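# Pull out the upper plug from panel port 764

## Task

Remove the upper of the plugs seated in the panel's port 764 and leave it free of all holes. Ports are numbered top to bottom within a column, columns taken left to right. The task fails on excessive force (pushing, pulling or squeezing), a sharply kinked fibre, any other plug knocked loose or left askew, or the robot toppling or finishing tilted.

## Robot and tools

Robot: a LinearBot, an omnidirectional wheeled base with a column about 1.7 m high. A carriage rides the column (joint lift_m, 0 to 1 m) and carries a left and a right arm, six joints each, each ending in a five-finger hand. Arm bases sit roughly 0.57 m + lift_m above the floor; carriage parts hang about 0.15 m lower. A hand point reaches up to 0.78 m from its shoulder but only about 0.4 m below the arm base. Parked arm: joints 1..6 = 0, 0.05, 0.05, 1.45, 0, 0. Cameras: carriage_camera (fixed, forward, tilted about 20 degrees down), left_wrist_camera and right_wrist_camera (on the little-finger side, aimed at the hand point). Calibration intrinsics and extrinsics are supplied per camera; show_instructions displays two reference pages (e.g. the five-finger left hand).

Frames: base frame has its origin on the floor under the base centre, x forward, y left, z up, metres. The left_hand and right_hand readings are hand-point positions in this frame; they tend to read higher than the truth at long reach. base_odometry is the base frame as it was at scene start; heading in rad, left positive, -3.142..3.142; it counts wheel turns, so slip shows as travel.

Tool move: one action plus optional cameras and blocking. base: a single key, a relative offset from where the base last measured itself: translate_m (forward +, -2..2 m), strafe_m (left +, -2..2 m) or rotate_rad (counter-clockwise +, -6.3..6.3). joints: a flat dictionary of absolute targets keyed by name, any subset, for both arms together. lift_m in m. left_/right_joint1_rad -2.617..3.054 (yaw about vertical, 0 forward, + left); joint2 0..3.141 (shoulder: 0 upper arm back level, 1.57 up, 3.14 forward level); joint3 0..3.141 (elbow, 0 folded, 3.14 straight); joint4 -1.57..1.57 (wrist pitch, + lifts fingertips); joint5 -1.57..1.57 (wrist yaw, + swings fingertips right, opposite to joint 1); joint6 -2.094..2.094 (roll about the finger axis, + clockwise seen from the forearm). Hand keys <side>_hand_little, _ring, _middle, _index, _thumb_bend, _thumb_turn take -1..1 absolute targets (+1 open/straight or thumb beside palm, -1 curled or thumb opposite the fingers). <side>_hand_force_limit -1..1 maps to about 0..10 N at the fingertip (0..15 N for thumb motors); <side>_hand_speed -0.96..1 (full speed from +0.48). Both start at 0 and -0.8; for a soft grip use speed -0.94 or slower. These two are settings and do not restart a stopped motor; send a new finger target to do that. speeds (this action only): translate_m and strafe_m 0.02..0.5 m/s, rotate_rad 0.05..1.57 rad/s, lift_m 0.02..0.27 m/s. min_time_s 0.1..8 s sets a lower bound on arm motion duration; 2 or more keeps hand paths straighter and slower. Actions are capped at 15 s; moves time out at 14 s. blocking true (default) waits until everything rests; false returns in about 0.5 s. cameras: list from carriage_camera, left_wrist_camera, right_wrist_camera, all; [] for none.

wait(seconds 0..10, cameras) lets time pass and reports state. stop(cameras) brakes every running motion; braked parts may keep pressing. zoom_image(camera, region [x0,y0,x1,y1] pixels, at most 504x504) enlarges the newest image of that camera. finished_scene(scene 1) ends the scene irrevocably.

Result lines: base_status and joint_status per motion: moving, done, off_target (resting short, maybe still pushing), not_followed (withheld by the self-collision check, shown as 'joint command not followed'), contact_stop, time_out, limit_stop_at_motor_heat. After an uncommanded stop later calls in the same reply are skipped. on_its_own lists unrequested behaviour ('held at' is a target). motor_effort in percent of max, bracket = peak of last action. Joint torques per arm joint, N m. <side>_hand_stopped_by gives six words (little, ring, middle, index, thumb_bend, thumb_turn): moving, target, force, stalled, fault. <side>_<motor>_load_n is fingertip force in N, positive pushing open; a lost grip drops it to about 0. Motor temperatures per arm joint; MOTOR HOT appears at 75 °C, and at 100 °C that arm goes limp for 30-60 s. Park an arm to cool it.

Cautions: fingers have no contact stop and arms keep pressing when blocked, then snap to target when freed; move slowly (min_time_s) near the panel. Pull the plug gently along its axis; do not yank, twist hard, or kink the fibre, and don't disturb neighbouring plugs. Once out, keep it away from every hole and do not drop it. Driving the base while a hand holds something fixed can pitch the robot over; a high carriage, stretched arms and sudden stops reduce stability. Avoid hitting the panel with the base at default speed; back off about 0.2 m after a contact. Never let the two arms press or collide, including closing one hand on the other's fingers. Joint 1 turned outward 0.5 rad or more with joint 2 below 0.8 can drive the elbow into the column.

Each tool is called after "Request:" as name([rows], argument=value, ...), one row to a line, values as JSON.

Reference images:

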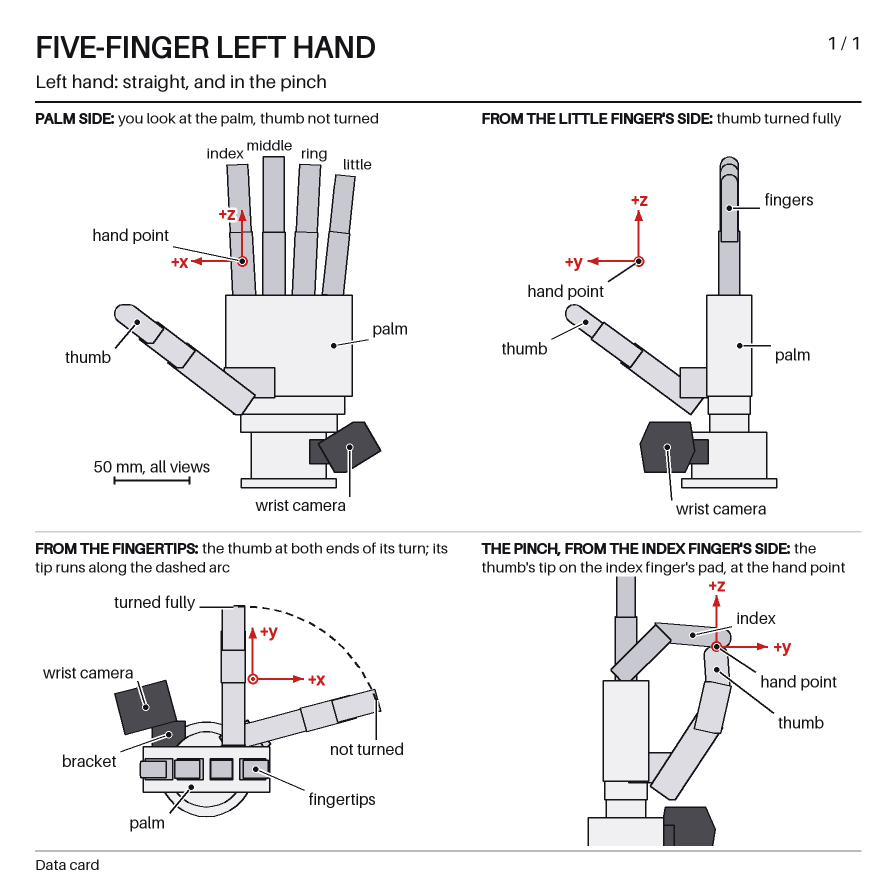

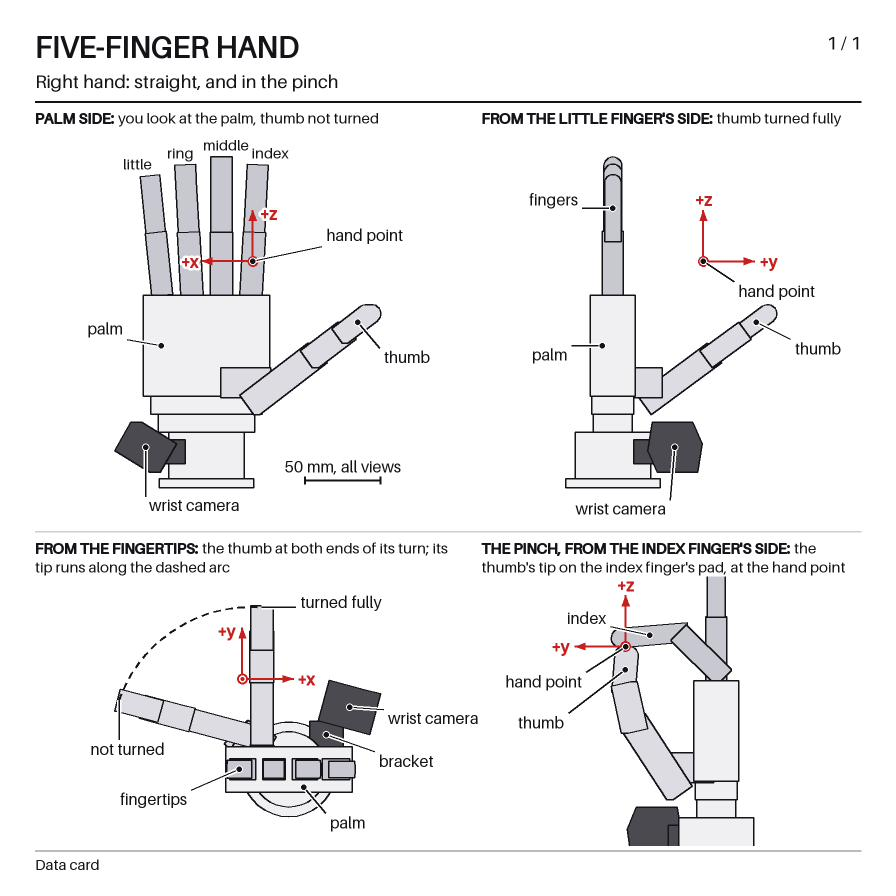

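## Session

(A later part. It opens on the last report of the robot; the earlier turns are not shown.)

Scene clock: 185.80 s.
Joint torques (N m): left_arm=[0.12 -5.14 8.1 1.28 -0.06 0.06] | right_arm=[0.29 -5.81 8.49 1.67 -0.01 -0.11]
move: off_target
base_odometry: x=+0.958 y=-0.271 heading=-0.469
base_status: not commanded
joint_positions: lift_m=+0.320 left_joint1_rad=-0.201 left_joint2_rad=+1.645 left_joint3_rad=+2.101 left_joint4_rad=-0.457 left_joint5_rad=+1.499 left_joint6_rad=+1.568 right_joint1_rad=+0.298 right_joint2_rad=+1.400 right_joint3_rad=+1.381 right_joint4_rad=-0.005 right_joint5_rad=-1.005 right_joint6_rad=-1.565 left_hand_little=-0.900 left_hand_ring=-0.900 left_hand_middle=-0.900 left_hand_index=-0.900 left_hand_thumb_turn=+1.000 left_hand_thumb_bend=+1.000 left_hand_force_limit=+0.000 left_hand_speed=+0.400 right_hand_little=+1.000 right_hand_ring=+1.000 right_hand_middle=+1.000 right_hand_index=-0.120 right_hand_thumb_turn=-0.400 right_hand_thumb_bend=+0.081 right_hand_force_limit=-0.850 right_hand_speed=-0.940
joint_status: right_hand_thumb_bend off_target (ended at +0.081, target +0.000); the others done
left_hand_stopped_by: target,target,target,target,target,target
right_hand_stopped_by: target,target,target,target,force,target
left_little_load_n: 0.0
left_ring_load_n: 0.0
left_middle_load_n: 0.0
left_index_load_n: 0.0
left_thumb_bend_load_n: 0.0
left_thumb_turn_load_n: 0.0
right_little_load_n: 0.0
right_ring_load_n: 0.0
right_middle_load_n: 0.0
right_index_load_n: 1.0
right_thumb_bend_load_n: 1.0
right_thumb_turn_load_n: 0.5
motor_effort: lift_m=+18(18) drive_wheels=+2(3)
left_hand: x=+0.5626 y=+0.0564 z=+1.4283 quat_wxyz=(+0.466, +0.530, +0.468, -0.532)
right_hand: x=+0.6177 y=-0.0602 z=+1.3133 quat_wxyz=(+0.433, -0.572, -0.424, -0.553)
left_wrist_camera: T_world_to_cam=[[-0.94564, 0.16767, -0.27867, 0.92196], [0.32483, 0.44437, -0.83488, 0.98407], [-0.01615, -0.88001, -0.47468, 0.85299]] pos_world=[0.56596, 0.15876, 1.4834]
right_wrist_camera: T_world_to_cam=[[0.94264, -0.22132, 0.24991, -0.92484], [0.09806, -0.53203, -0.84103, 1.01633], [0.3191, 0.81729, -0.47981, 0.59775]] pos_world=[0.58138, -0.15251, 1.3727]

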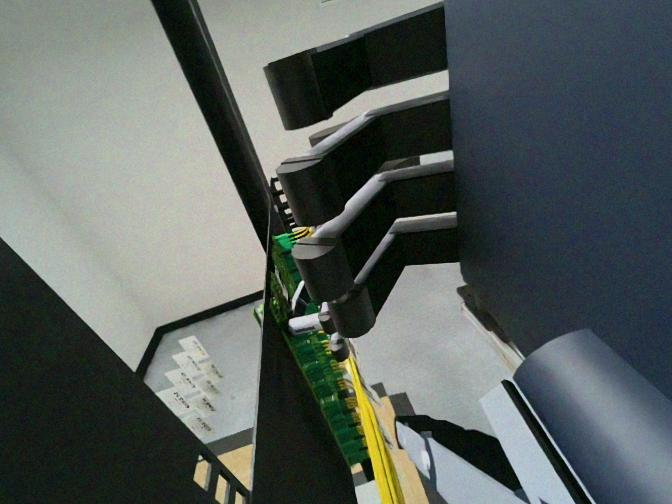

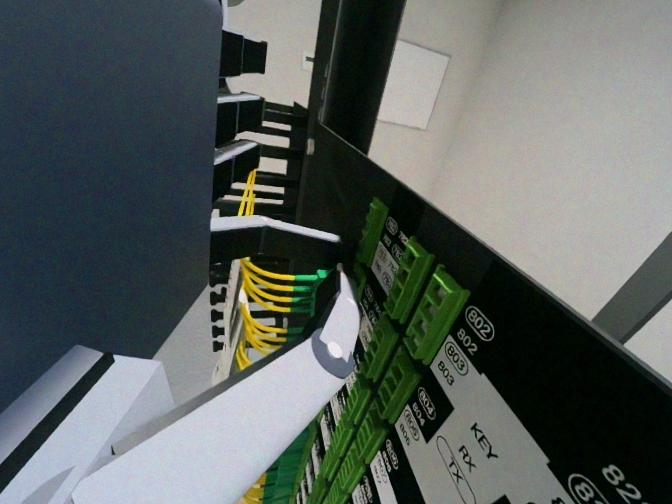

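Request:
move(joints={"right_hand_index": -0.22, "right_hand_speed": -0.95, "right_hand_force_limit": -0.6}, cameras=["left_wrist_camera", "right_wrist_camera"])

Request:
zoom_image(camera="left_wrist_camera", region=[260, 280, 340, 350])

Request:
zoom_image(camera="right_wrist_camera", region=[280, 210, 380, 310])

Scene clock: 186.60 s.
Joint torques (N m): left_arm=[0.08 -5.09 8.05 1.26 -0.07 0.08] | right_arm=[0.28 -5.85 8.47 1.68 0.01 -0.11]
move: off_target
base_odometry: x=+0.958 y=-0.271 heading=-0.469
base_status: not commanded
joint_positions: lift_m=+0.320 left_joint1_rad=-0.201 left_joint2_rad=+1.645 left_joint3_rad=+2.101 left_joint4_rad=-0.457 left_joint5_rad=+1.499 left_joint6_rad=+1.568 right_joint1_rad=+0.298 right_joint2_rad=+1.400 right_joint3_rad=+1.381 right_joint4_rad=-0.005 right_joint5_rad=-1.005 right_joint6_rad=-1.565 left_hand_little=-0.900 left_hand_ring=-0.900 left_hand_middle=-0.900 left_hand_index=-0.900 left_hand_thumb_turn=+1.000 left_hand_thumb_bend=+1.000 left_hand_force_limit=+0.000 left_hand_speed=+0.400 right_hand_little=+1.000 right_hand_ring=+1.000 right_hand_middle=+1.000 right_hand_index=-0.123 right_hand_thumb_turn=-0.400 right_hand_thumb_bend=+0.081 right_hand_force_limit=-0.600 right_hand_speed=-0.950
joint_status: right_hand_index off_target (ended at -0.123, target -0.220); the others done
left_hand_stopped_by: target,target,target,target,target,target
right_hand_stopped_by: target,target,target,force,force,target
left_little_load_n: 0.0
left_ring_load_n: 0.0
left_middle_load_n: 0.0
left_index_load_n: 0.0
left_thumb_bend_load_n: 0.0
left_thumb_turn_load_n: 0.0
right_little_load_n: 0.0
right_ring_load_n: 0.0
right_middle_load_n: 0.0
right_index_load_n: 2.0
right_thumb_bend_load_n: 1.5
right_thumb_turn_load_n: 0.0
motor_effort: lift_m=+17(19) drive_wheels=+2(3)
left_hand: x=+0.5626 y=+0.0564 z=+1.4283 quat_wxyz=(+0.466, +0.530, +0.468, -0.532)
right_hand: x=+0.6177 y=-0.0602 z=+1.3133 quat_wxyz=(+0.433, -0.572, -0.424, -0.553)
left_wrist_camera: T_world_to_cam=[[-0.94564, 0.16767, -0.27867, 0.92196], [0.32483, 0.44437, -0.83488, 0.98407], [-0.01615, -0.88001, -0.47468, 0.85299]] pos_world=[0.56596, 0.15876, 1.4834]
right_wrist_camera: T_world_to_cam=[[0.94264, -0.22132, 0.24991, -0.92484], [0.09806, -0.53203, -0.84103, 1.01633], [0.3191, 0.81729, -0.47981, 0.59775]] pos_world=[0.58138, -0.15251, 1.3727]

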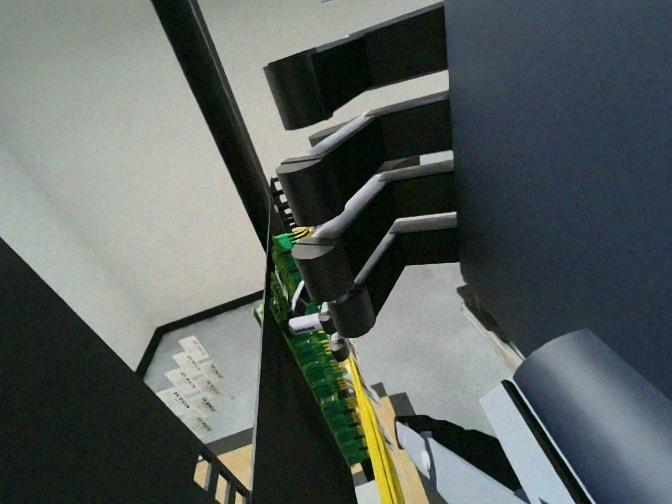

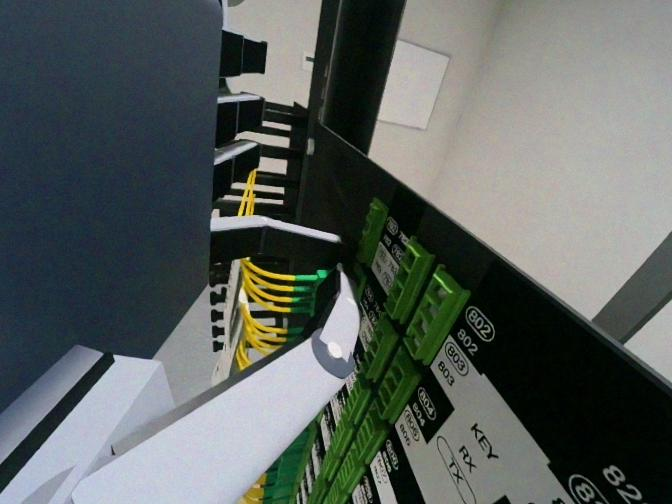

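Scaled by 6.300 from the camera's image (finer frame: 960x720).

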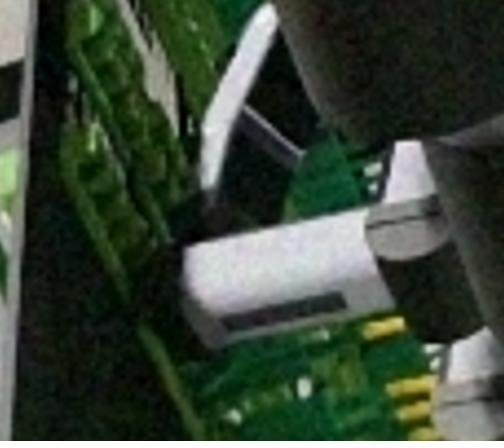

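Scaled by 5.040 from the camera's image (finer frame: 960x720).

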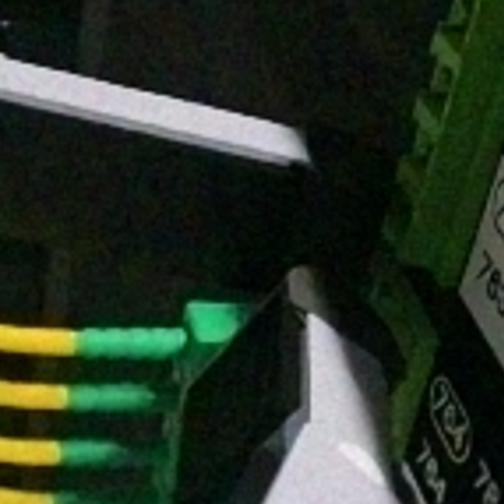

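Request:
move(joints={"right_hand_index": -0.23, "right_hand_speed": -0.95, "right_hand_force_limit": -0.2}, cameras=["left_wrist_camera", "right_wrist_camera"])

Request:
zoom_image(camera="left_wrist_camera", region=[260, 280, 340, 350])

Request:
zoom_image(camera="right_wrist_camera", region=[280, 210, 380, 310])

Scene clock: 187.20 s.
Joint torques (N m): left_arm=[0.08 -4.98 8.03 1.27 -0.06 0.08] | right_arm=[0.29 -5.81 8.46 1.68 0 -0.11]
move: off_target
base_odometry: x=+0.958 y=-0.271 heading=-0.469
base_status: not commanded
joint_positions: lift_m=+0.320 left_joint1_rad=-0.201 left_joint2_rad=+1.645 left_joint3_rad=+2.101 left_joint4_rad=-0.457 left_joint5_rad=+1.499 left_joint6_rad=+1.568 right_joint1_rad=+0.298 right_joint2_rad=+1.400 right_joint3_rad=+1.381 right_joint4_rad=-0.005 right_joint5_rad=-1.004 right_joint6_rad=-1.565 left_hand_little=-0.900 left_hand_ring=-0.900 left_hand_middle=-0.900 left_hand_index=-0.900 left_hand_thumb_turn=+1.000 left_hand_thumb_bend=+1.000 left_hand_force_limit=+0.000 left_hand_speed=+0.400 right_hand_little=+1.000 right_hand_ring=+1.000 right_hand_middle=+1.000 right_hand_index=-0.132 right_hand_thumb_turn=-0.400 right_hand_thumb_bend=+0.081 right_hand_force_limit=-0.200 right_hand_speed=-0.950
joint_status: right_hand_index off_target (ended at -0.132, target -0.230); the others done
left_hand_stopped_by: target,target,target,target,target,target
right_hand_stopped_by: target,target,target,force,force,target
left_little_load_n: 0.0
left_ring_load_n: 0.0
left_middle_load_n: 0.0
left_index_load_n: 0.0
left_thumb_bend_load_n: 0.0
left_thumb_turn_load_n: 0.5
right_little_load_n: 0.0
right_ring_load_n: 0.0
right_middle_load_n: 0.0
right_index_load_n: 5.0
right_thumb_bend_load_n: 2.0
right_thumb_turn_load_n: 0.0
motor_effort: lift_m=+17(18) drive_wheels=+2(3)
left_hand: x=+0.5626 y=+0.0564 z=+1.4283 quat_wxyz=(+0.466, +0.530, +0.468, -0.532)
right_hand: x=+0.6178 y=-0.0603 z=+1.3133 quat_wxyz=(+0.433, -0.572, -0.424, -0.553)
left_wrist_camera: T_world_to_cam=[[-0.94564, 0.16767, -0.27867, 0.92196], [0.32483, 0.44437, -0.83488, 0.98407], [-0.01615, -0.88001, -0.47468, 0.85299]] pos_world=[0.56596, 0.15876, 1.4834]
right_wrist_camera: T_world_to_cam=[[0.94255, -0.22166, 0.24992, -0.92486], [0.09788, -0.53206, -0.84103, 1.01643], [0.31939, 0.81718, -0.4798, 0.59755]] pos_world=[0.58138, -0.15251, 1.3727]

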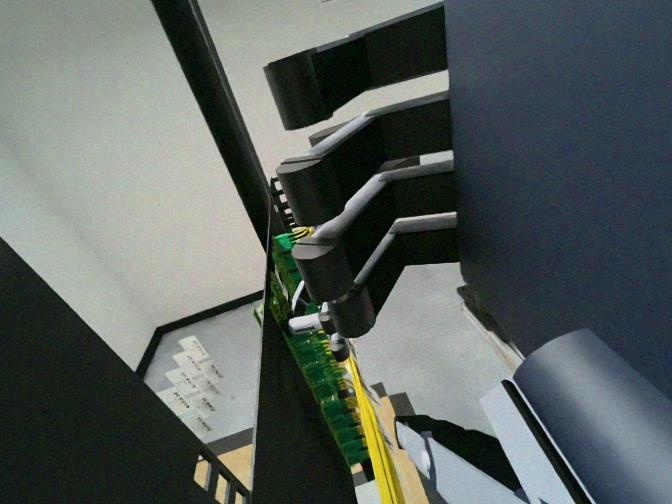

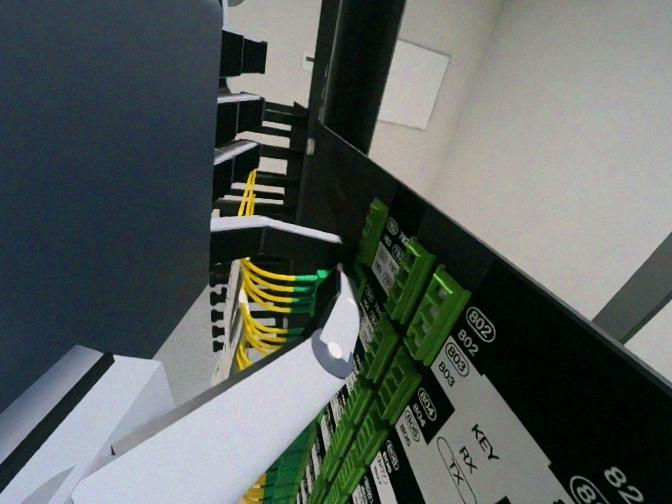

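Scaled by 6.300 from the camera's image (finer frame: 960x720).

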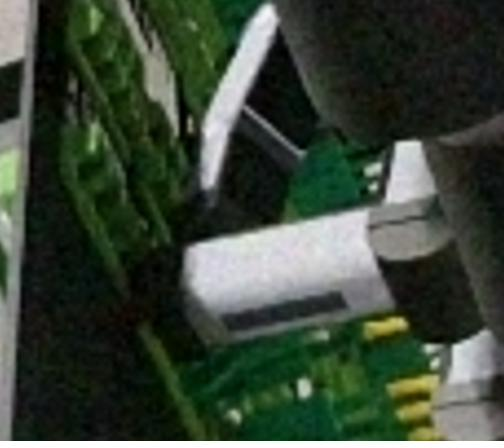

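Scaled by 5.040 from the camera's image (finer frame: 960x720).

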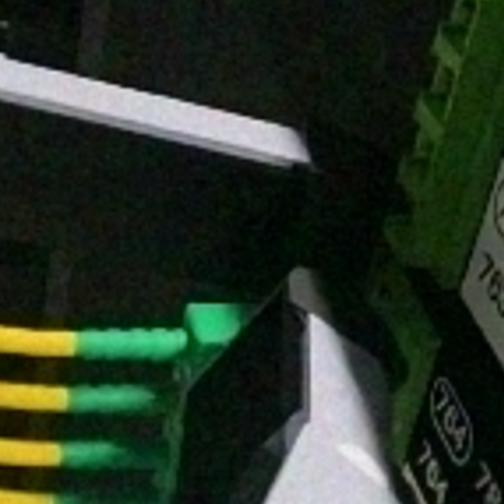

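Request:
move(joints={"right_hand_index": -0.085, "right_hand_thumb_bend": 0.12, "right_hand_speed": -0.85})

Request:
move(base={"translate_m": 0.0025}, speeds={"translate_m": 0.02}, cameras=["left_wrist_camera", "right_wrist_camera"])

Request:
zoom_image(camera="left_wrist_camera", region=[260, 280, 340, 350])

Request:
zoom_image(camera="right_wrist_camera", region=[280, 210, 380, 310])

Scene clock: 188.93 s.
Joint torques (N m): left_arm=[0.12 -5.08 8.08 1.26 -0.05 0.05] | right_arm=[0.29 -5.83 8.43 1.66 0.01 -0.11]
move: done
base_odometry: x=+0.958 y=-0.271 heading=-0.469
base_status: not commanded
joint_positions: lift_m=+0.320 left_joint1_rad=-0.201 left_joint2_rad=+1.645 left_joint3_rad=+2.101 left_joint4_rad=-0.457 left_joint5_rad=+1.499 left_joint6_rad=+1.568 right_joint1_rad=+0.298 right_joint2_rad=+1.400 right_joint3_rad=+1.381 right_joint4_rad=-0.005 right_joint5_rad=-1.004 right_joint6_rad=-1.565 left_hand_little=-0.900 left_hand_ring=-0.900 left_hand_middle=-0.900 left_hand_index=-0.900 left_hand_thumb_turn=+1.000 left_hand_thumb_bend=+1.000 left_hand_force_limit=+0.000 left_hand_speed=+0.400 right_hand_little=+1.000 right_hand_ring=+1.000 right_hand_middle=+1.000 right_hand_index=-0.084 right_hand_thumb_turn=-0.400 right_hand_thumb_bend=+0.120 right_hand_force_limit=-0.200 right_hand_speed=-0.850
joint_status: all done
left_hand_stopped_by: target,target,target,target,target,target
right_hand_stopped_by: target,target,target,target,target,target
left_little_load_n: 0.0
left_ring_load_n: 0.0
left_middle_load_n: 0.0
left_index_load_n: 0.0
left_thumb_bend_load_n: 0.0
left_thumb_turn_load_n: 0.0
right_little_load_n: 0.0
right_ring_load_n: 0.0
right_middle_load_n: 0.0
right_index_load_n: 0.0
right_thumb_bend_load_n: -0.5
right_thumb_turn_load_n: 0.0
motor_effort: lift_m=+17(18) drive_wheels=+2(2)
left_hand: x=+0.5626 y=+0.0564 z=+1.4283 quat_wxyz=(+0.466, +0.530, +0.468, -0.532)
right_hand: x=+0.6178 y=-0.0603 z=+1.3133 quat_wxyz=(+0.433, -0.572, -0.424, -0.553)
pictures: none

Scene clock: 189.70 s.
Joint torques (N m): left_arm=[0.14 -5.18 7.97 1.26 -0.08 0.06] | right_arm=[0.32 -5.93 8.38 1.66 0.01 -0.12]
move: done
base_odometry: x=+0.960 y=-0.272 heading=-0.469
base_status: done
joint_positions: lift_m=+0.320 left_joint1_rad=-0.201 left_joint2_rad=+1.647 left_joint3_rad=+2.101 left_joint4_rad=-0.456 left_joint5_rad=+1.499 left_joint6_rad=+1.568 right_joint1_rad=+0.298 right_joint2_rad=+1.400 right_joint3_rad=+1.381 right_joint4_rad=-0.004 right_joint5_rad=-1.004 right_joint6_rad=-1.565 left_hand_little=-0.900 left_hand_ring=-0.900 left_hand_middle=-0.900 left_hand_index=-0.900 left_hand_thumb_turn=+1.000 left_hand_thumb_bend=+1.000 left_hand_force_limit=+0.000 left_hand_speed=+0.400 right_hand_little=+1.000 right_hand_ring=+1.000 right_hand_middle=+1.000 right_hand_index=-0.084 right_hand_thumb_turn=-0.400 right_hand_thumb_bend=+0.120 right_hand_force_limit=-0.200 right_hand_speed=-0.850
joint_status: not commanded
left_hand_stopped_by: target,target,target,target,target,target
right_hand_stopped_by: target,target,target,target,target,target
left_little_load_n: 0.0
left_ring_load_n: 0.0
left_middle_load_n: 0.0
left_index_load_n: 0.0
left_thumb_bend_load_n: 0.0
left_thumb_turn_load_n: 0.0
right_little_load_n: 0.0
right_ring_load_n: 0.0
right_middle_load_n: 0.0
right_index_load_n: 0.0
right_thumb_bend_load_n: 0.0
right_thumb_turn_load_n: 0.5
motor_effort: lift_m=+17(18) drive_wheels=-1(6)
left_hand: x=+0.5634 y=+0.0562 z=+1.4277 quat_wxyz=(+0.465, +0.530, +0.469, -0.532)
right_hand: x=+0.6179 y=-0.0603 z=+1.3134 quat_wxyz=(+0.433, -0.572, -0.424, -0.553)
left_wrist_camera: T_world_to_cam=[[-0.94604, 0.16775, -0.27726, 0.92079], [0.32362, 0.44461, -0.83522, 0.98451], [-0.01683, -0.87987, -0.47491, 0.85325]] pos_world=[0.56686, 0.15856, 1.48279]
right_wrist_camera: T_world_to_cam=[[0.94237, -0.22207, 0.25022, -0.92528], [0.09795, -0.53202, -0.84105, 1.01646], [0.3199, 0.81709, -0.47961, 0.59712]] pos_world=[0.58138, -0.15261, 1.3728]

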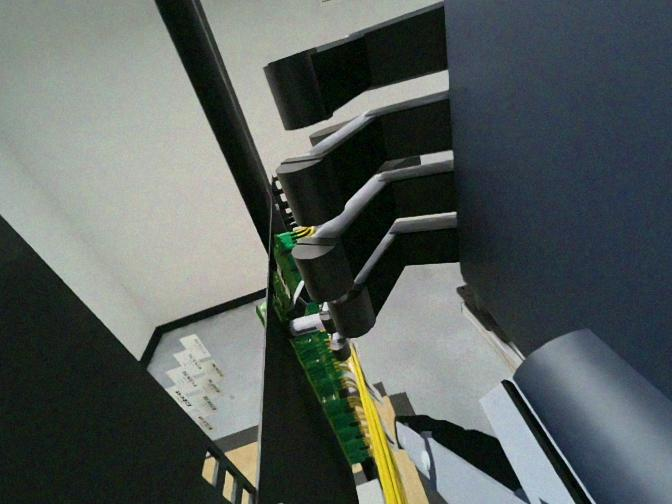

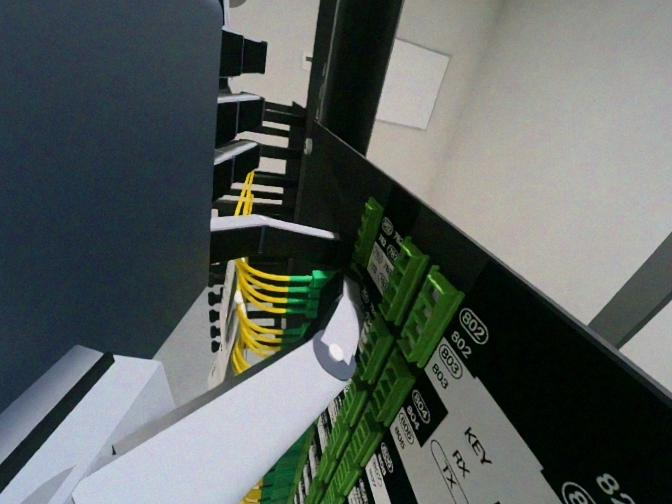

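Scaled by 6.300 from the camera's image (finer frame: 960x720).

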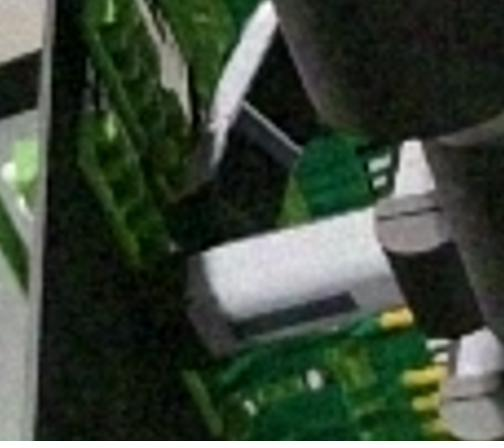

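Scaled by 5.040 from the camera's image (finer frame: 960x720).

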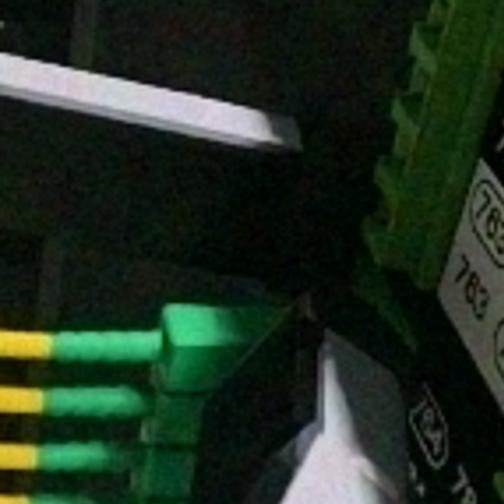

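Request:
move(base={"translate_m": 0.002}, speeds={"translate_m": 0.02}, cameras=["left_wrist_camera", "right_wrist_camera"])

Request:
zoom_image(camera="left_wrist_camera", region=[260, 280, 340, 350])

Request:
zoom_image(camera="right_wrist_camera", region=[280, 210, 380, 310])

Scene clock: 190.47 s.
Joint torques (N m): left_arm=[0.16 -5.42 7.86 1.21 -0.07 0.07] | right_arm=[0.32 -5.72 8.34 1.64 0.07 -0.11]
move: done
base_odometry: x=+0.962 y=-0.273 heading=-0.469
base_status: done
joint_positions: lift_m=+0.320 left_joint1_rad=-0.201 left_joint2_rad=+1.650 left_joint3_rad=+2.101 left_joint4_rad=-0.456 left_joint5_rad=+1.499 left_joint6_rad=+1.568 right_joint1_rad=+0.298 right_joint2_rad=+1.400 right_joint3_rad=+1.381 right_joint4_rad=-0.004 right_joint5_rad=-1.011 right_joint6_rad=-1.566 left_hand_little=-0.900 left_hand_ring=-0.900 left_hand_middle=-0.900 left_hand_index=-0.900 left_hand_thumb_turn=+1.000 left_hand_thumb_bend=+1.000 left_hand_force_limit=+0.000 left_hand_speed=+0.400 right_hand_little=+1.000 right_hand_ring=+1.000 right_hand_middle=+1.000 right_hand_index=-0.084 right_hand_thumb_turn=-0.400 right_hand_thumb_bend=+0.120 right_hand_force_limit=-0.200 right_hand_speed=-0.850
joint_status: not commanded
left_hand_stopped_by: target,target,target,target,target,target
right_hand_stopped_by: target,target,target,target,target,target
left_little_load_n: 0.0
left_ring_load_n: 0.0
left_middle_load_n: 0.0
left_index_load_n: 0.0
left_thumb_bend_load_n: 0.0
left_thumb_turn_load_n: 0.0
right_little_load_n: 0.0
right_ring_load_n: 0.0
right_middle_load_n: 0.0
right_index_load_n: 0.0
right_thumb_bend_load_n: -0.5
right_thumb_turn_load_n: 0.0
motor_effort: lift_m=+17(18) drive_wheels=+1(6)
left_hand: x=+0.5641 y=+0.0560 z=+1.4268 quat_wxyz=(+0.464, +0.529, +0.469, -0.533)
right_hand: x=+0.6165 y=-0.0596 z=+1.3140 quat_wxyz=(+0.434, -0.570, -0.426, -0.553)
left_wrist_camera: T_world_to_cam=[[-0.94652, 0.16864, -0.27505, 0.91831], [0.3221, 0.44475, -0.83574, 0.98525], [-0.01861, -0.87964, -0.47528, 0.85422]] pos_world=[0.56775, 0.15836, 1.48198]
right_wrist_camera: T_world_to_cam=[[0.94342, -0.21579, 0.25179, -0.92637], [0.10306, -0.53089, -0.84115, 1.01452], [0.31519, 0.81951, -0.47861, 0.599]] pos_world=[0.58059, -0.15219, 1.3733]

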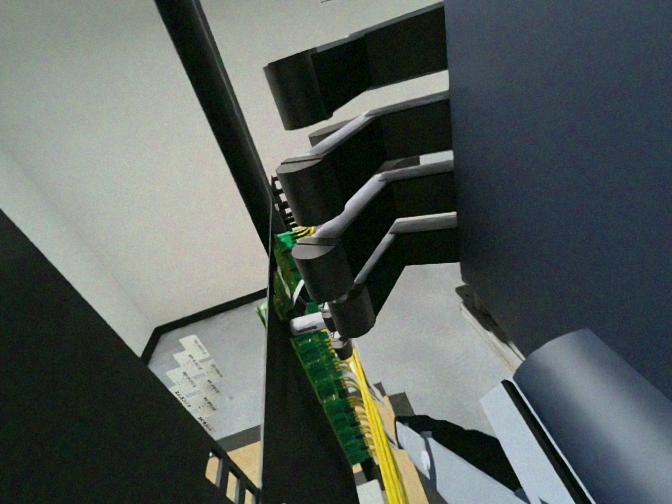

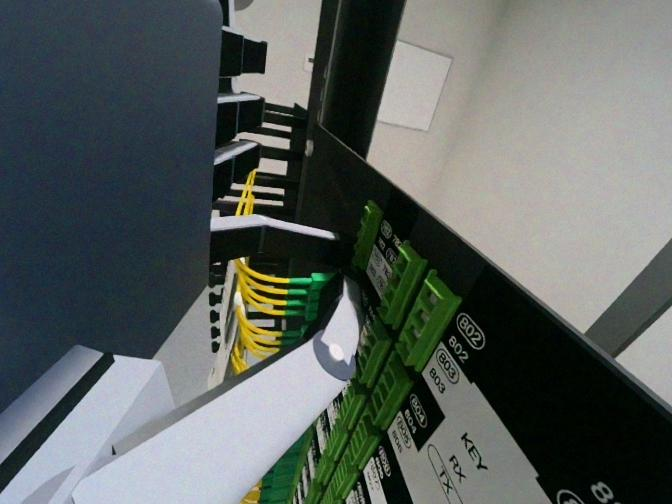

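Scaled by 6.300 from the camera's image (finer frame: 960x720).

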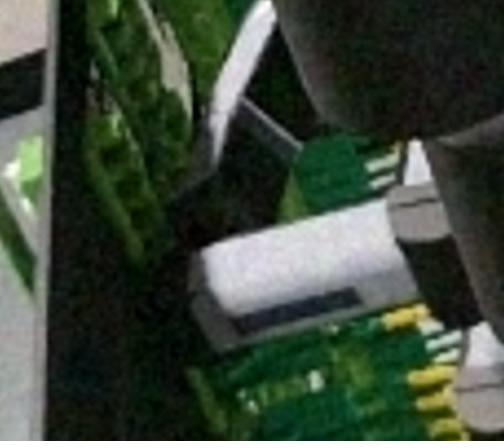

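Scaled by 5.040 from the camera's image (finer frame: 960x720).

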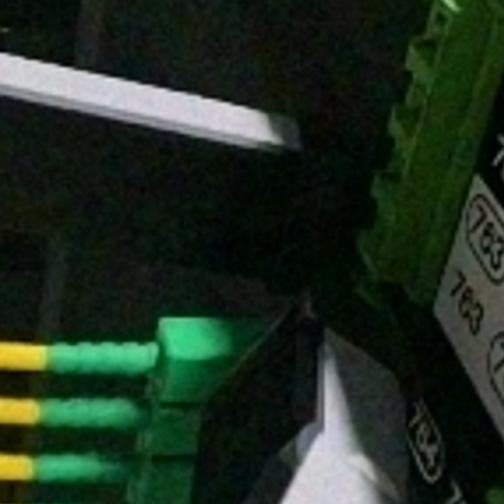

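Request:
move(joints={"right_hand_thumb_bend": 0.06, "right_hand_speed": -0.94, "right_hand_force_limit": -0.85}, cameras=["left_wrist_camera", "right_wrist_camera"])

Request:
zoom_image(camera="left_wrist_camera", region=[260, 280, 340, 350])

Request:
zoom_image(camera="right_wrist_camera", region=[280, 210, 380, 310])

Scene clock: 191.37 s.
Joint torques (N m): left_arm=[0.09 -5.61 8.09 1.27 -0.06 0.07] | right_arm=[0.24 -5.75 8.44 1.67 0.08 -0.11]
move: off_target
base_odometry: x=+0.962 y=-0.273 heading=-0.469
base_status: not commanded
joint_positions: lift_m=+0.320 left_joint1_rad=-0.201 left_joint2_rad=+1.650 left_joint3_rad=+2.101 left_joint4_rad=-0.456 left_joint5_rad=+1.499 left_joint6_rad=+1.568 right_joint1_rad=+0.298 right_joint2_rad=+1.400 right_joint3_rad=+1.381 right_joint4_rad=-0.004 right_joint5_rad=-1.011 right_joint6_rad=-1.566 left_hand_little=-0.900 left_hand_ring=-0.900 left_hand_middle=-0.900 left_hand_index=-0.900 left_hand_thumb_turn=+1.000 left_hand_thumb_bend=+1.000 left_hand_force_limit=+0.000 left_hand_speed=+0.400 right_hand_little=+1.000 right_hand_ring=+1.000 right_hand_middle=+1.000 right_hand_index=-0.084 right_hand_thumb_turn=-0.400 right_hand_thumb_bend=+0.109 right_hand_force_limit=-0.850 right_hand_speed=-0.940
joint_status: right_hand_thumb_bend off_target (ended at +0.109, target +0.060); the others done
left_hand_stopped_by: target,target,target,target,target,target
right_hand_stopped_by: target,target,target,target,force,target
left_little_load_n: 0.0
left_ring_load_n: 0.0
left_middle_load_n: 0.0
left_index_load_n: 0.0
left_thumb_bend_load_n: 0.0
left_thumb_turn_load_n: 0.0
right_little_load_n: 0.0
right_ring_load_n: 0.0
right_middle_load_n: 0.0
right_index_load_n: 0.5
right_thumb_bend_load_n: 0.5
right_thumb_turn_load_n: 0.0
motor_effort: lift_m=+18(19) drive_wheels=+1(1)
left_hand: x=+0.5642 y=+0.0560 z=+1.4268 quat_wxyz=(+0.465, +0.529, +0.469, -0.533)
right_hand: x=+0.6165 y=-0.0596 z=+1.3140 quat_wxyz=(+0.434, -0.570, -0.426, -0.553)
left_wrist_camera: T_world_to_cam=[[-0.94667, 0.16786, -0.27502, 0.91856], [0.3217, 0.44501, -0.83574, 0.9854], [-0.0179, -0.87965, -0.47528, 0.85383]] pos_world=[0.56785, 0.15836, 1.48198]
right_wrist_camera: T_world_to_cam=[[0.94342, -0.21579, 0.25179, -0.92637], [0.10306, -0.53089, -0.84115, 1.01452], [0.31519, 0.81951, -0.47861, 0.599]] pos_world=[0.58059, -0.15219, 1.3733]

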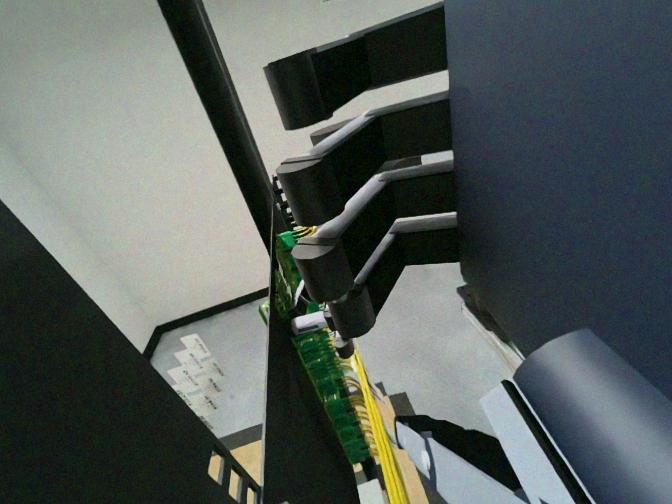

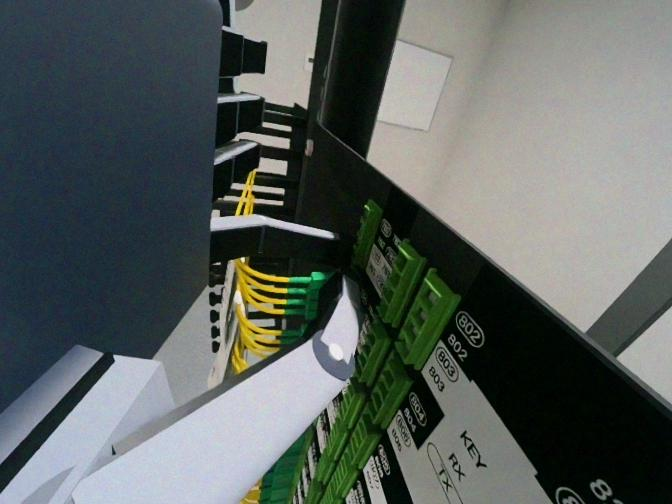

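Scaled by 6.300 from the camera's image (finer frame: 960x720).

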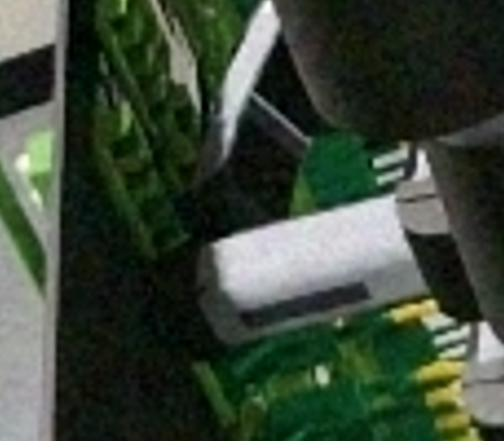

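Scaled by 5.040 from the camera's image (finer frame: 960x720).

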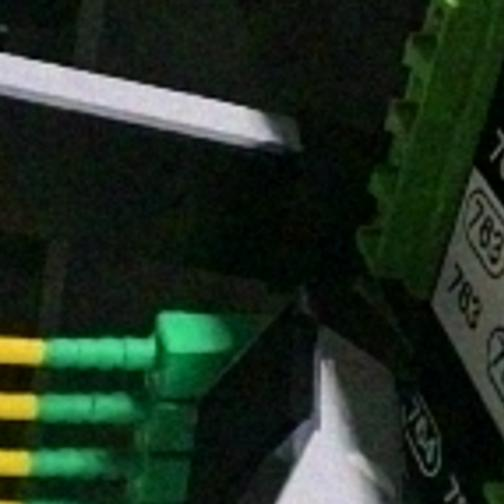

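Request:
move(joints={"right_hand_index": -0.22, "right_hand_speed": -0.95, "right_hand_force_limit": -0.7}, cameras=["left_wrist_camera", "right_wrist_camera"])

Request:
zoom_image(camera="left_wrist_camera", region=[260, 280, 340, 350])

Request:
zoom_image(camera="right_wrist_camera", region=[280, 210, 380, 310])

Scene clock: 192.40 s.
Joint torques (N m): left_arm=[0.14 -5.45 8.16 1.29 -0.07 0.06] | right_arm=[0.32 -5.75 8.44 1.66 0.07 -0.11]
move: off_target
base_odometry: x=+0.962 y=-0.273 heading=-0.469
base_status: not commanded
joint_positions: lift_m=+0.320 left_joint1_rad=-0.201 left_joint2_rad=+1.650 left_joint3_rad=+2.101 left_joint4_rad=-0.456 left_joint5_rad=+1.499 left_joint6_rad=+1.568 right_joint1_rad=+0.298 right_joint2_rad=+1.400 right_joint3_rad=+1.381 right_joint4_rad=-0.004 right_joint5_rad=-1.011 right_joint6_rad=-1.566 left_hand_little=-0.900 left_hand_ring=-0.900 left_hand_middle=-0.900 left_hand_index=-0.900 left_hand_thumb_turn=+1.000 left_hand_thumb_bend=+1.000 left_hand_force_limit=+0.000 left_hand_speed=+0.400 right_hand_little=+1.000 right_hand_ring=+1.000 right_hand_middle=+1.000 right_hand_index=-0.102 right_hand_thumb_turn=-0.400 right_hand_thumb_bend=+0.109 right_hand_force_limit=-0.700 right_hand_speed=-0.950
joint_status: right_hand_index off_target (ended at -0.102, target -0.220); the others done
left_hand_stopped_by: target,target,target,target,target,target
right_hand_stopped_by: target,target,target,force,force,target
left_little_load_n: 0.0
left_ring_load_n: 0.5
left_middle_load_n: 0.0
left_index_load_n: 0.0
left_thumb_bend_load_n: 0.0
left_thumb_turn_load_n: 0.0
right_little_load_n: 0.0
right_ring_load_n: 0.0
right_middle_load_n: 0.0
right_index_load_n: 2.0
right_thumb_bend_load_n: 1.5
right_thumb_turn_load_n: 0.0
motor_effort: lift_m=+17(18) drive_wheels=+1(2)
left_hand: x=+0.5642 y=+0.0560 z=+1.4268 quat_wxyz=(+0.465, +0.529, +0.469, -0.533)
right_hand: x=+0.6165 y=-0.0596 z=+1.3140 quat_wxyz=(+0.434, -0.570, -0.426, -0.553)
left_wrist_camera: T_world_to_cam=[[-0.94667, 0.16786, -0.27502, 0.91856], [0.3217, 0.44501, -0.83574, 0.9854], [-0.0179, -0.87965, -0.47528, 0.85383]] pos_world=[0.56785, 0.15836, 1.48198]
right_wrist_camera: T_world_to_cam=[[0.94342, -0.21579, 0.25179, -0.92637], [0.10306, -0.53089, -0.84115, 1.01452], [0.31519, 0.81951, -0.47861, 0.599]] pos_world=[0.58059, -0.15219, 1.3733]

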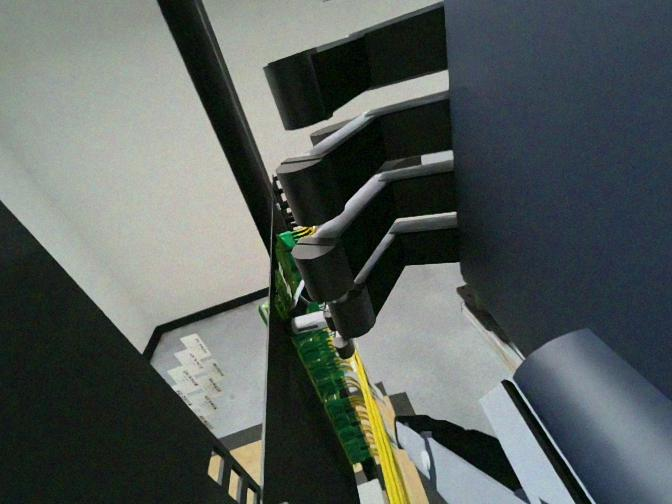

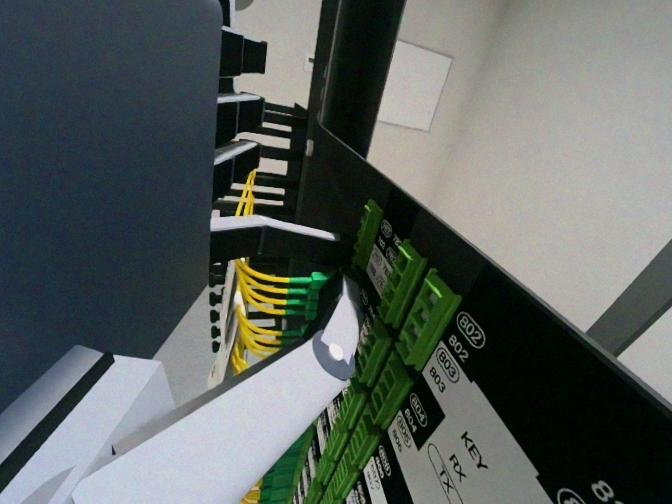

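Scaled by 6.300 from the camera's image (finer frame: 960x720).

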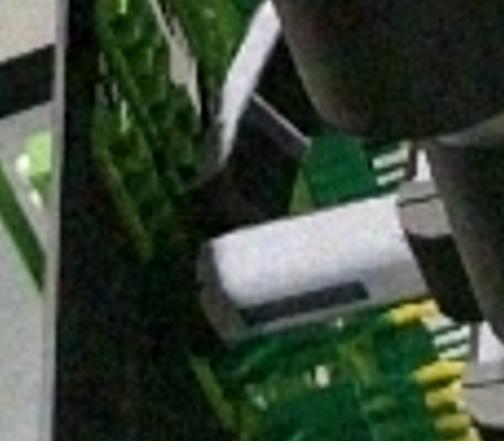

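Scaled by 5.040 from the camera's image (finer frame: 960x720).

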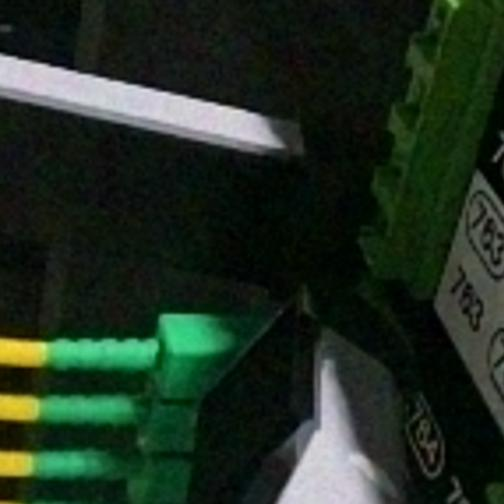

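Request:
move(joints={"right_hand_index": -0.24, "right_hand_speed": -0.95, "right_hand_force_limit": -0.3})

Request:
move(joints={"right_hand_index": -0.26, "right_hand_speed": -0.95, "right_hand_force_limit": -0.1}, cameras=["left_wrist_camera", "right_wrist_camera"])

Request:
zoom_image(camera="left_wrist_camera", region=[260, 280, 340, 350])

Request:
zoom_image(camera="right_wrist_camera", region=[280, 210, 380, 310])

Scene clock: 193.10 s.
Joint torques (N m): left_arm=[0.1 -5.48 8.05 1.27 -0.05 0.07] | right_arm=[0.31 -5.75 8.44 1.66 0.08 -0.11]
move: off_target
base_odometry: x=+0.962 y=-0.273 heading=-0.469
base_status: not commanded
joint_positions: lift_m=+0.320 left_joint1_rad=-0.201 left_joint2_rad=+1.650 left_joint3_rad=+2.101 left_joint4_rad=-0.456 left_joint5_rad=+1.499 left_joint6_rad=+1.568 right_joint1_rad=+0.298 right_joint2_rad=+1.400 right_joint3_rad=+1.381 right_joint4_rad=-0.004 right_joint5_rad=-1.011 right_joint6_rad=-1.566 left_hand_little=-0.900 left_hand_ring=-0.900 left_hand_middle=-0.900 left_hand_index=-0.900 left_hand_thumb_turn=+1.000 left_hand_thumb_bend=+1.000 left_hand_force_limit=+0.000 left_hand_speed=+0.400 right_hand_little=+1.000 right_hand_ring=+1.000 right_hand_middle=+1.000 right_hand_index=-0.110 right_hand_thumb_turn=-0.400 right_hand_thumb_bend=+0.110 right_hand_force_limit=-0.300 right_hand_speed=-0.950
joint_status: right_hand_index off_target (ended at -0.110, target -0.240); the others done
left_hand_stopped_by: target,target,target,target,target,target
right_hand_stopped_by: target,target,target,force,force,target
left_little_load_n: 0.0
left_ring_load_n: 0.0
left_middle_load_n: 0.0
left_index_load_n: 0.0
left_thumb_bend_load_n: 0.0
left_thumb_turn_load_n: 0.0
right_little_load_n: 0.0
right_ring_load_n: 0.0
right_middle_load_n: 0.0
right_index_load_n: 3.5
right_thumb_bend_load_n: 2.5
right_thumb_turn_load_n: -0.5
motor_effort: lift_m=+18(18) drive_wheels=+1(2)
left_hand: x=+0.5642 y=+0.0560 z=+1.4268 quat_wxyz=(+0.465, +0.529, +0.469, -0.533)
right_hand: x=+0.6165 y=-0.0596 z=+1.3140 quat_wxyz=(+0.434, -0.570, -0.426, -0.553)
pictures: none

Scene clock: 193.50 s.
Joint torques (N m): left_arm=[0.1 -5.41 8.09 1.26 -0.07 0.07] | right_arm=[0.31 -5.72 8.43 1.66 0.07 -0.11]
move: off_target
base_odometry: x=+0.962 y=-0.273 heading=-0.469
base_status: not commanded
joint_positions: lift_m=+0.320 left_joint1_rad=-0.201 left_joint2_rad=+1.650 left_joint3_rad=+2.101 left_joint4_rad=-0.456 left_joint5_rad=+1.499 left_joint6_rad=+1.568 right_joint1_rad=+0.298 right_joint2_rad=+1.400 right_joint3_rad=+1.381 right_joint4_rad=-0.004 right_joint5_rad=-1.011 right_joint6_rad=-1.566 left_hand_little=-0.900 left_hand_ring=-0.900 left_hand_middle=-0.900 left_hand_index=-0.900 left_hand_thumb_turn=+1.000 left_hand_thumb_bend=+1.000 left_hand_force_limit=+0.000 left_hand_speed=+0.400 right_hand_little=+1.000 right_hand_ring=+1.000 right_hand_middle=+1.000 right_hand_index=-0.114 right_hand_thumb_turn=-0.400 right_hand_thumb_bend=+0.110 right_hand_force_limit=-0.100 right_hand_speed=-0.950
joint_status: right_hand_index off_target (ended at -0.114, target -0.260); the others done
left_hand_stopped_by: target,target,target,target,target,target
right_hand_stopped_by: target,target,target,force,force,target
left_little_load_n: 0.0
left_ring_load_n: 0.0
left_middle_load_n: 0.0
left_index_load_n: 0.0
left_thumb_bend_load_n: 0.0
left_thumb_turn_load_n: 0.0
right_little_load_n: 0.0
right_ring_load_n: 0.0
right_middle_load_n: 0.0
right_index_load_n: 5.0
right_thumb_bend_load_n: 3.0
right_thumb_turn_load_n: -0.5
motor_effort: lift_m=+18(19) drive_wheels=+1(1)
left_hand: x=+0.5642 y=+0.0560 z=+1.4268 quat_wxyz=(+0.465, +0.529, +0.469, -0.533)
right_hand: x=+0.6165 y=-0.0596 z=+1.3140 quat_wxyz=(+0.434, -0.570, -0.426, -0.553)
left_wrist_camera: T_world_to_cam=[[-0.94667, 0.16786, -0.27502, 0.91856], [0.3217, 0.44501, -0.83574, 0.9854], [-0.0179, -0.87965, -0.47528, 0.85383]] pos_world=[0.56785, 0.15836, 1.48198]
right_wrist_camera: T_world_to_cam=[[0.94342, -0.21579, 0.25179, -0.92637], [0.10306, -0.53089, -0.84115, 1.01452], [0.31519, 0.81951, -0.47861, 0.599]] pos_world=[0.58059, -0.15219, 1.3733]

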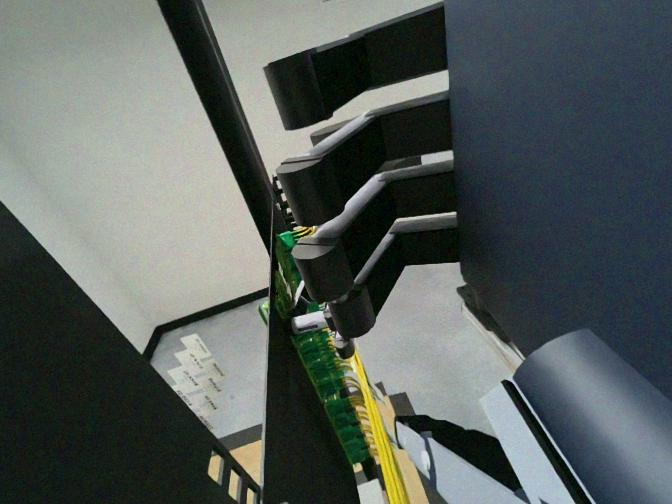

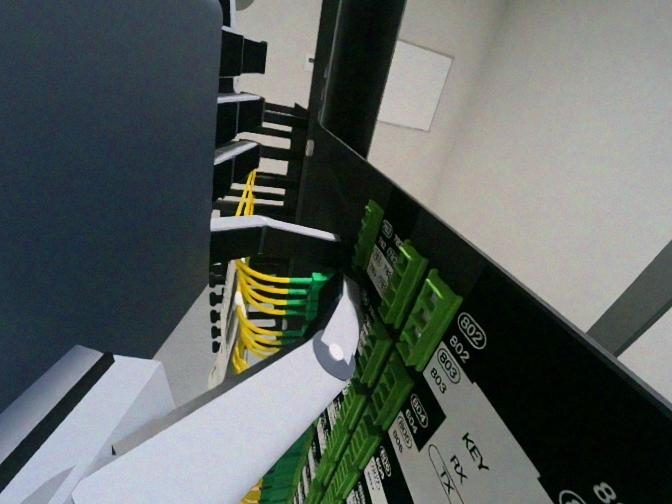

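Scaled by 6.300 from the camera's image (finer frame: 960x720).

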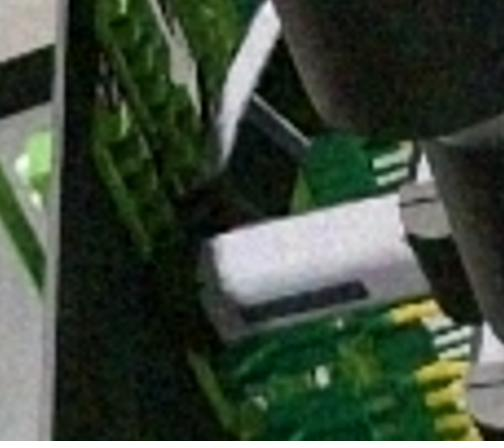

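Scaled by 5.040 from the camera's image (finer frame: 960x720).

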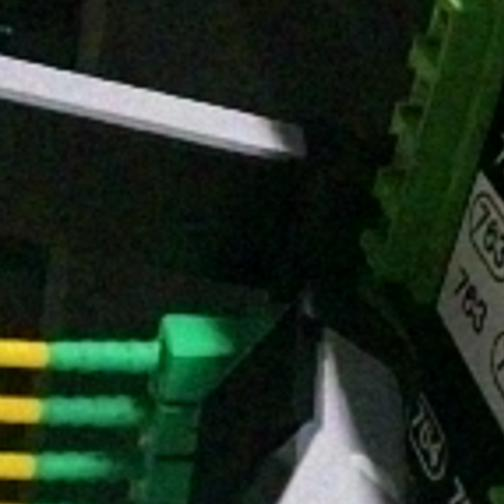

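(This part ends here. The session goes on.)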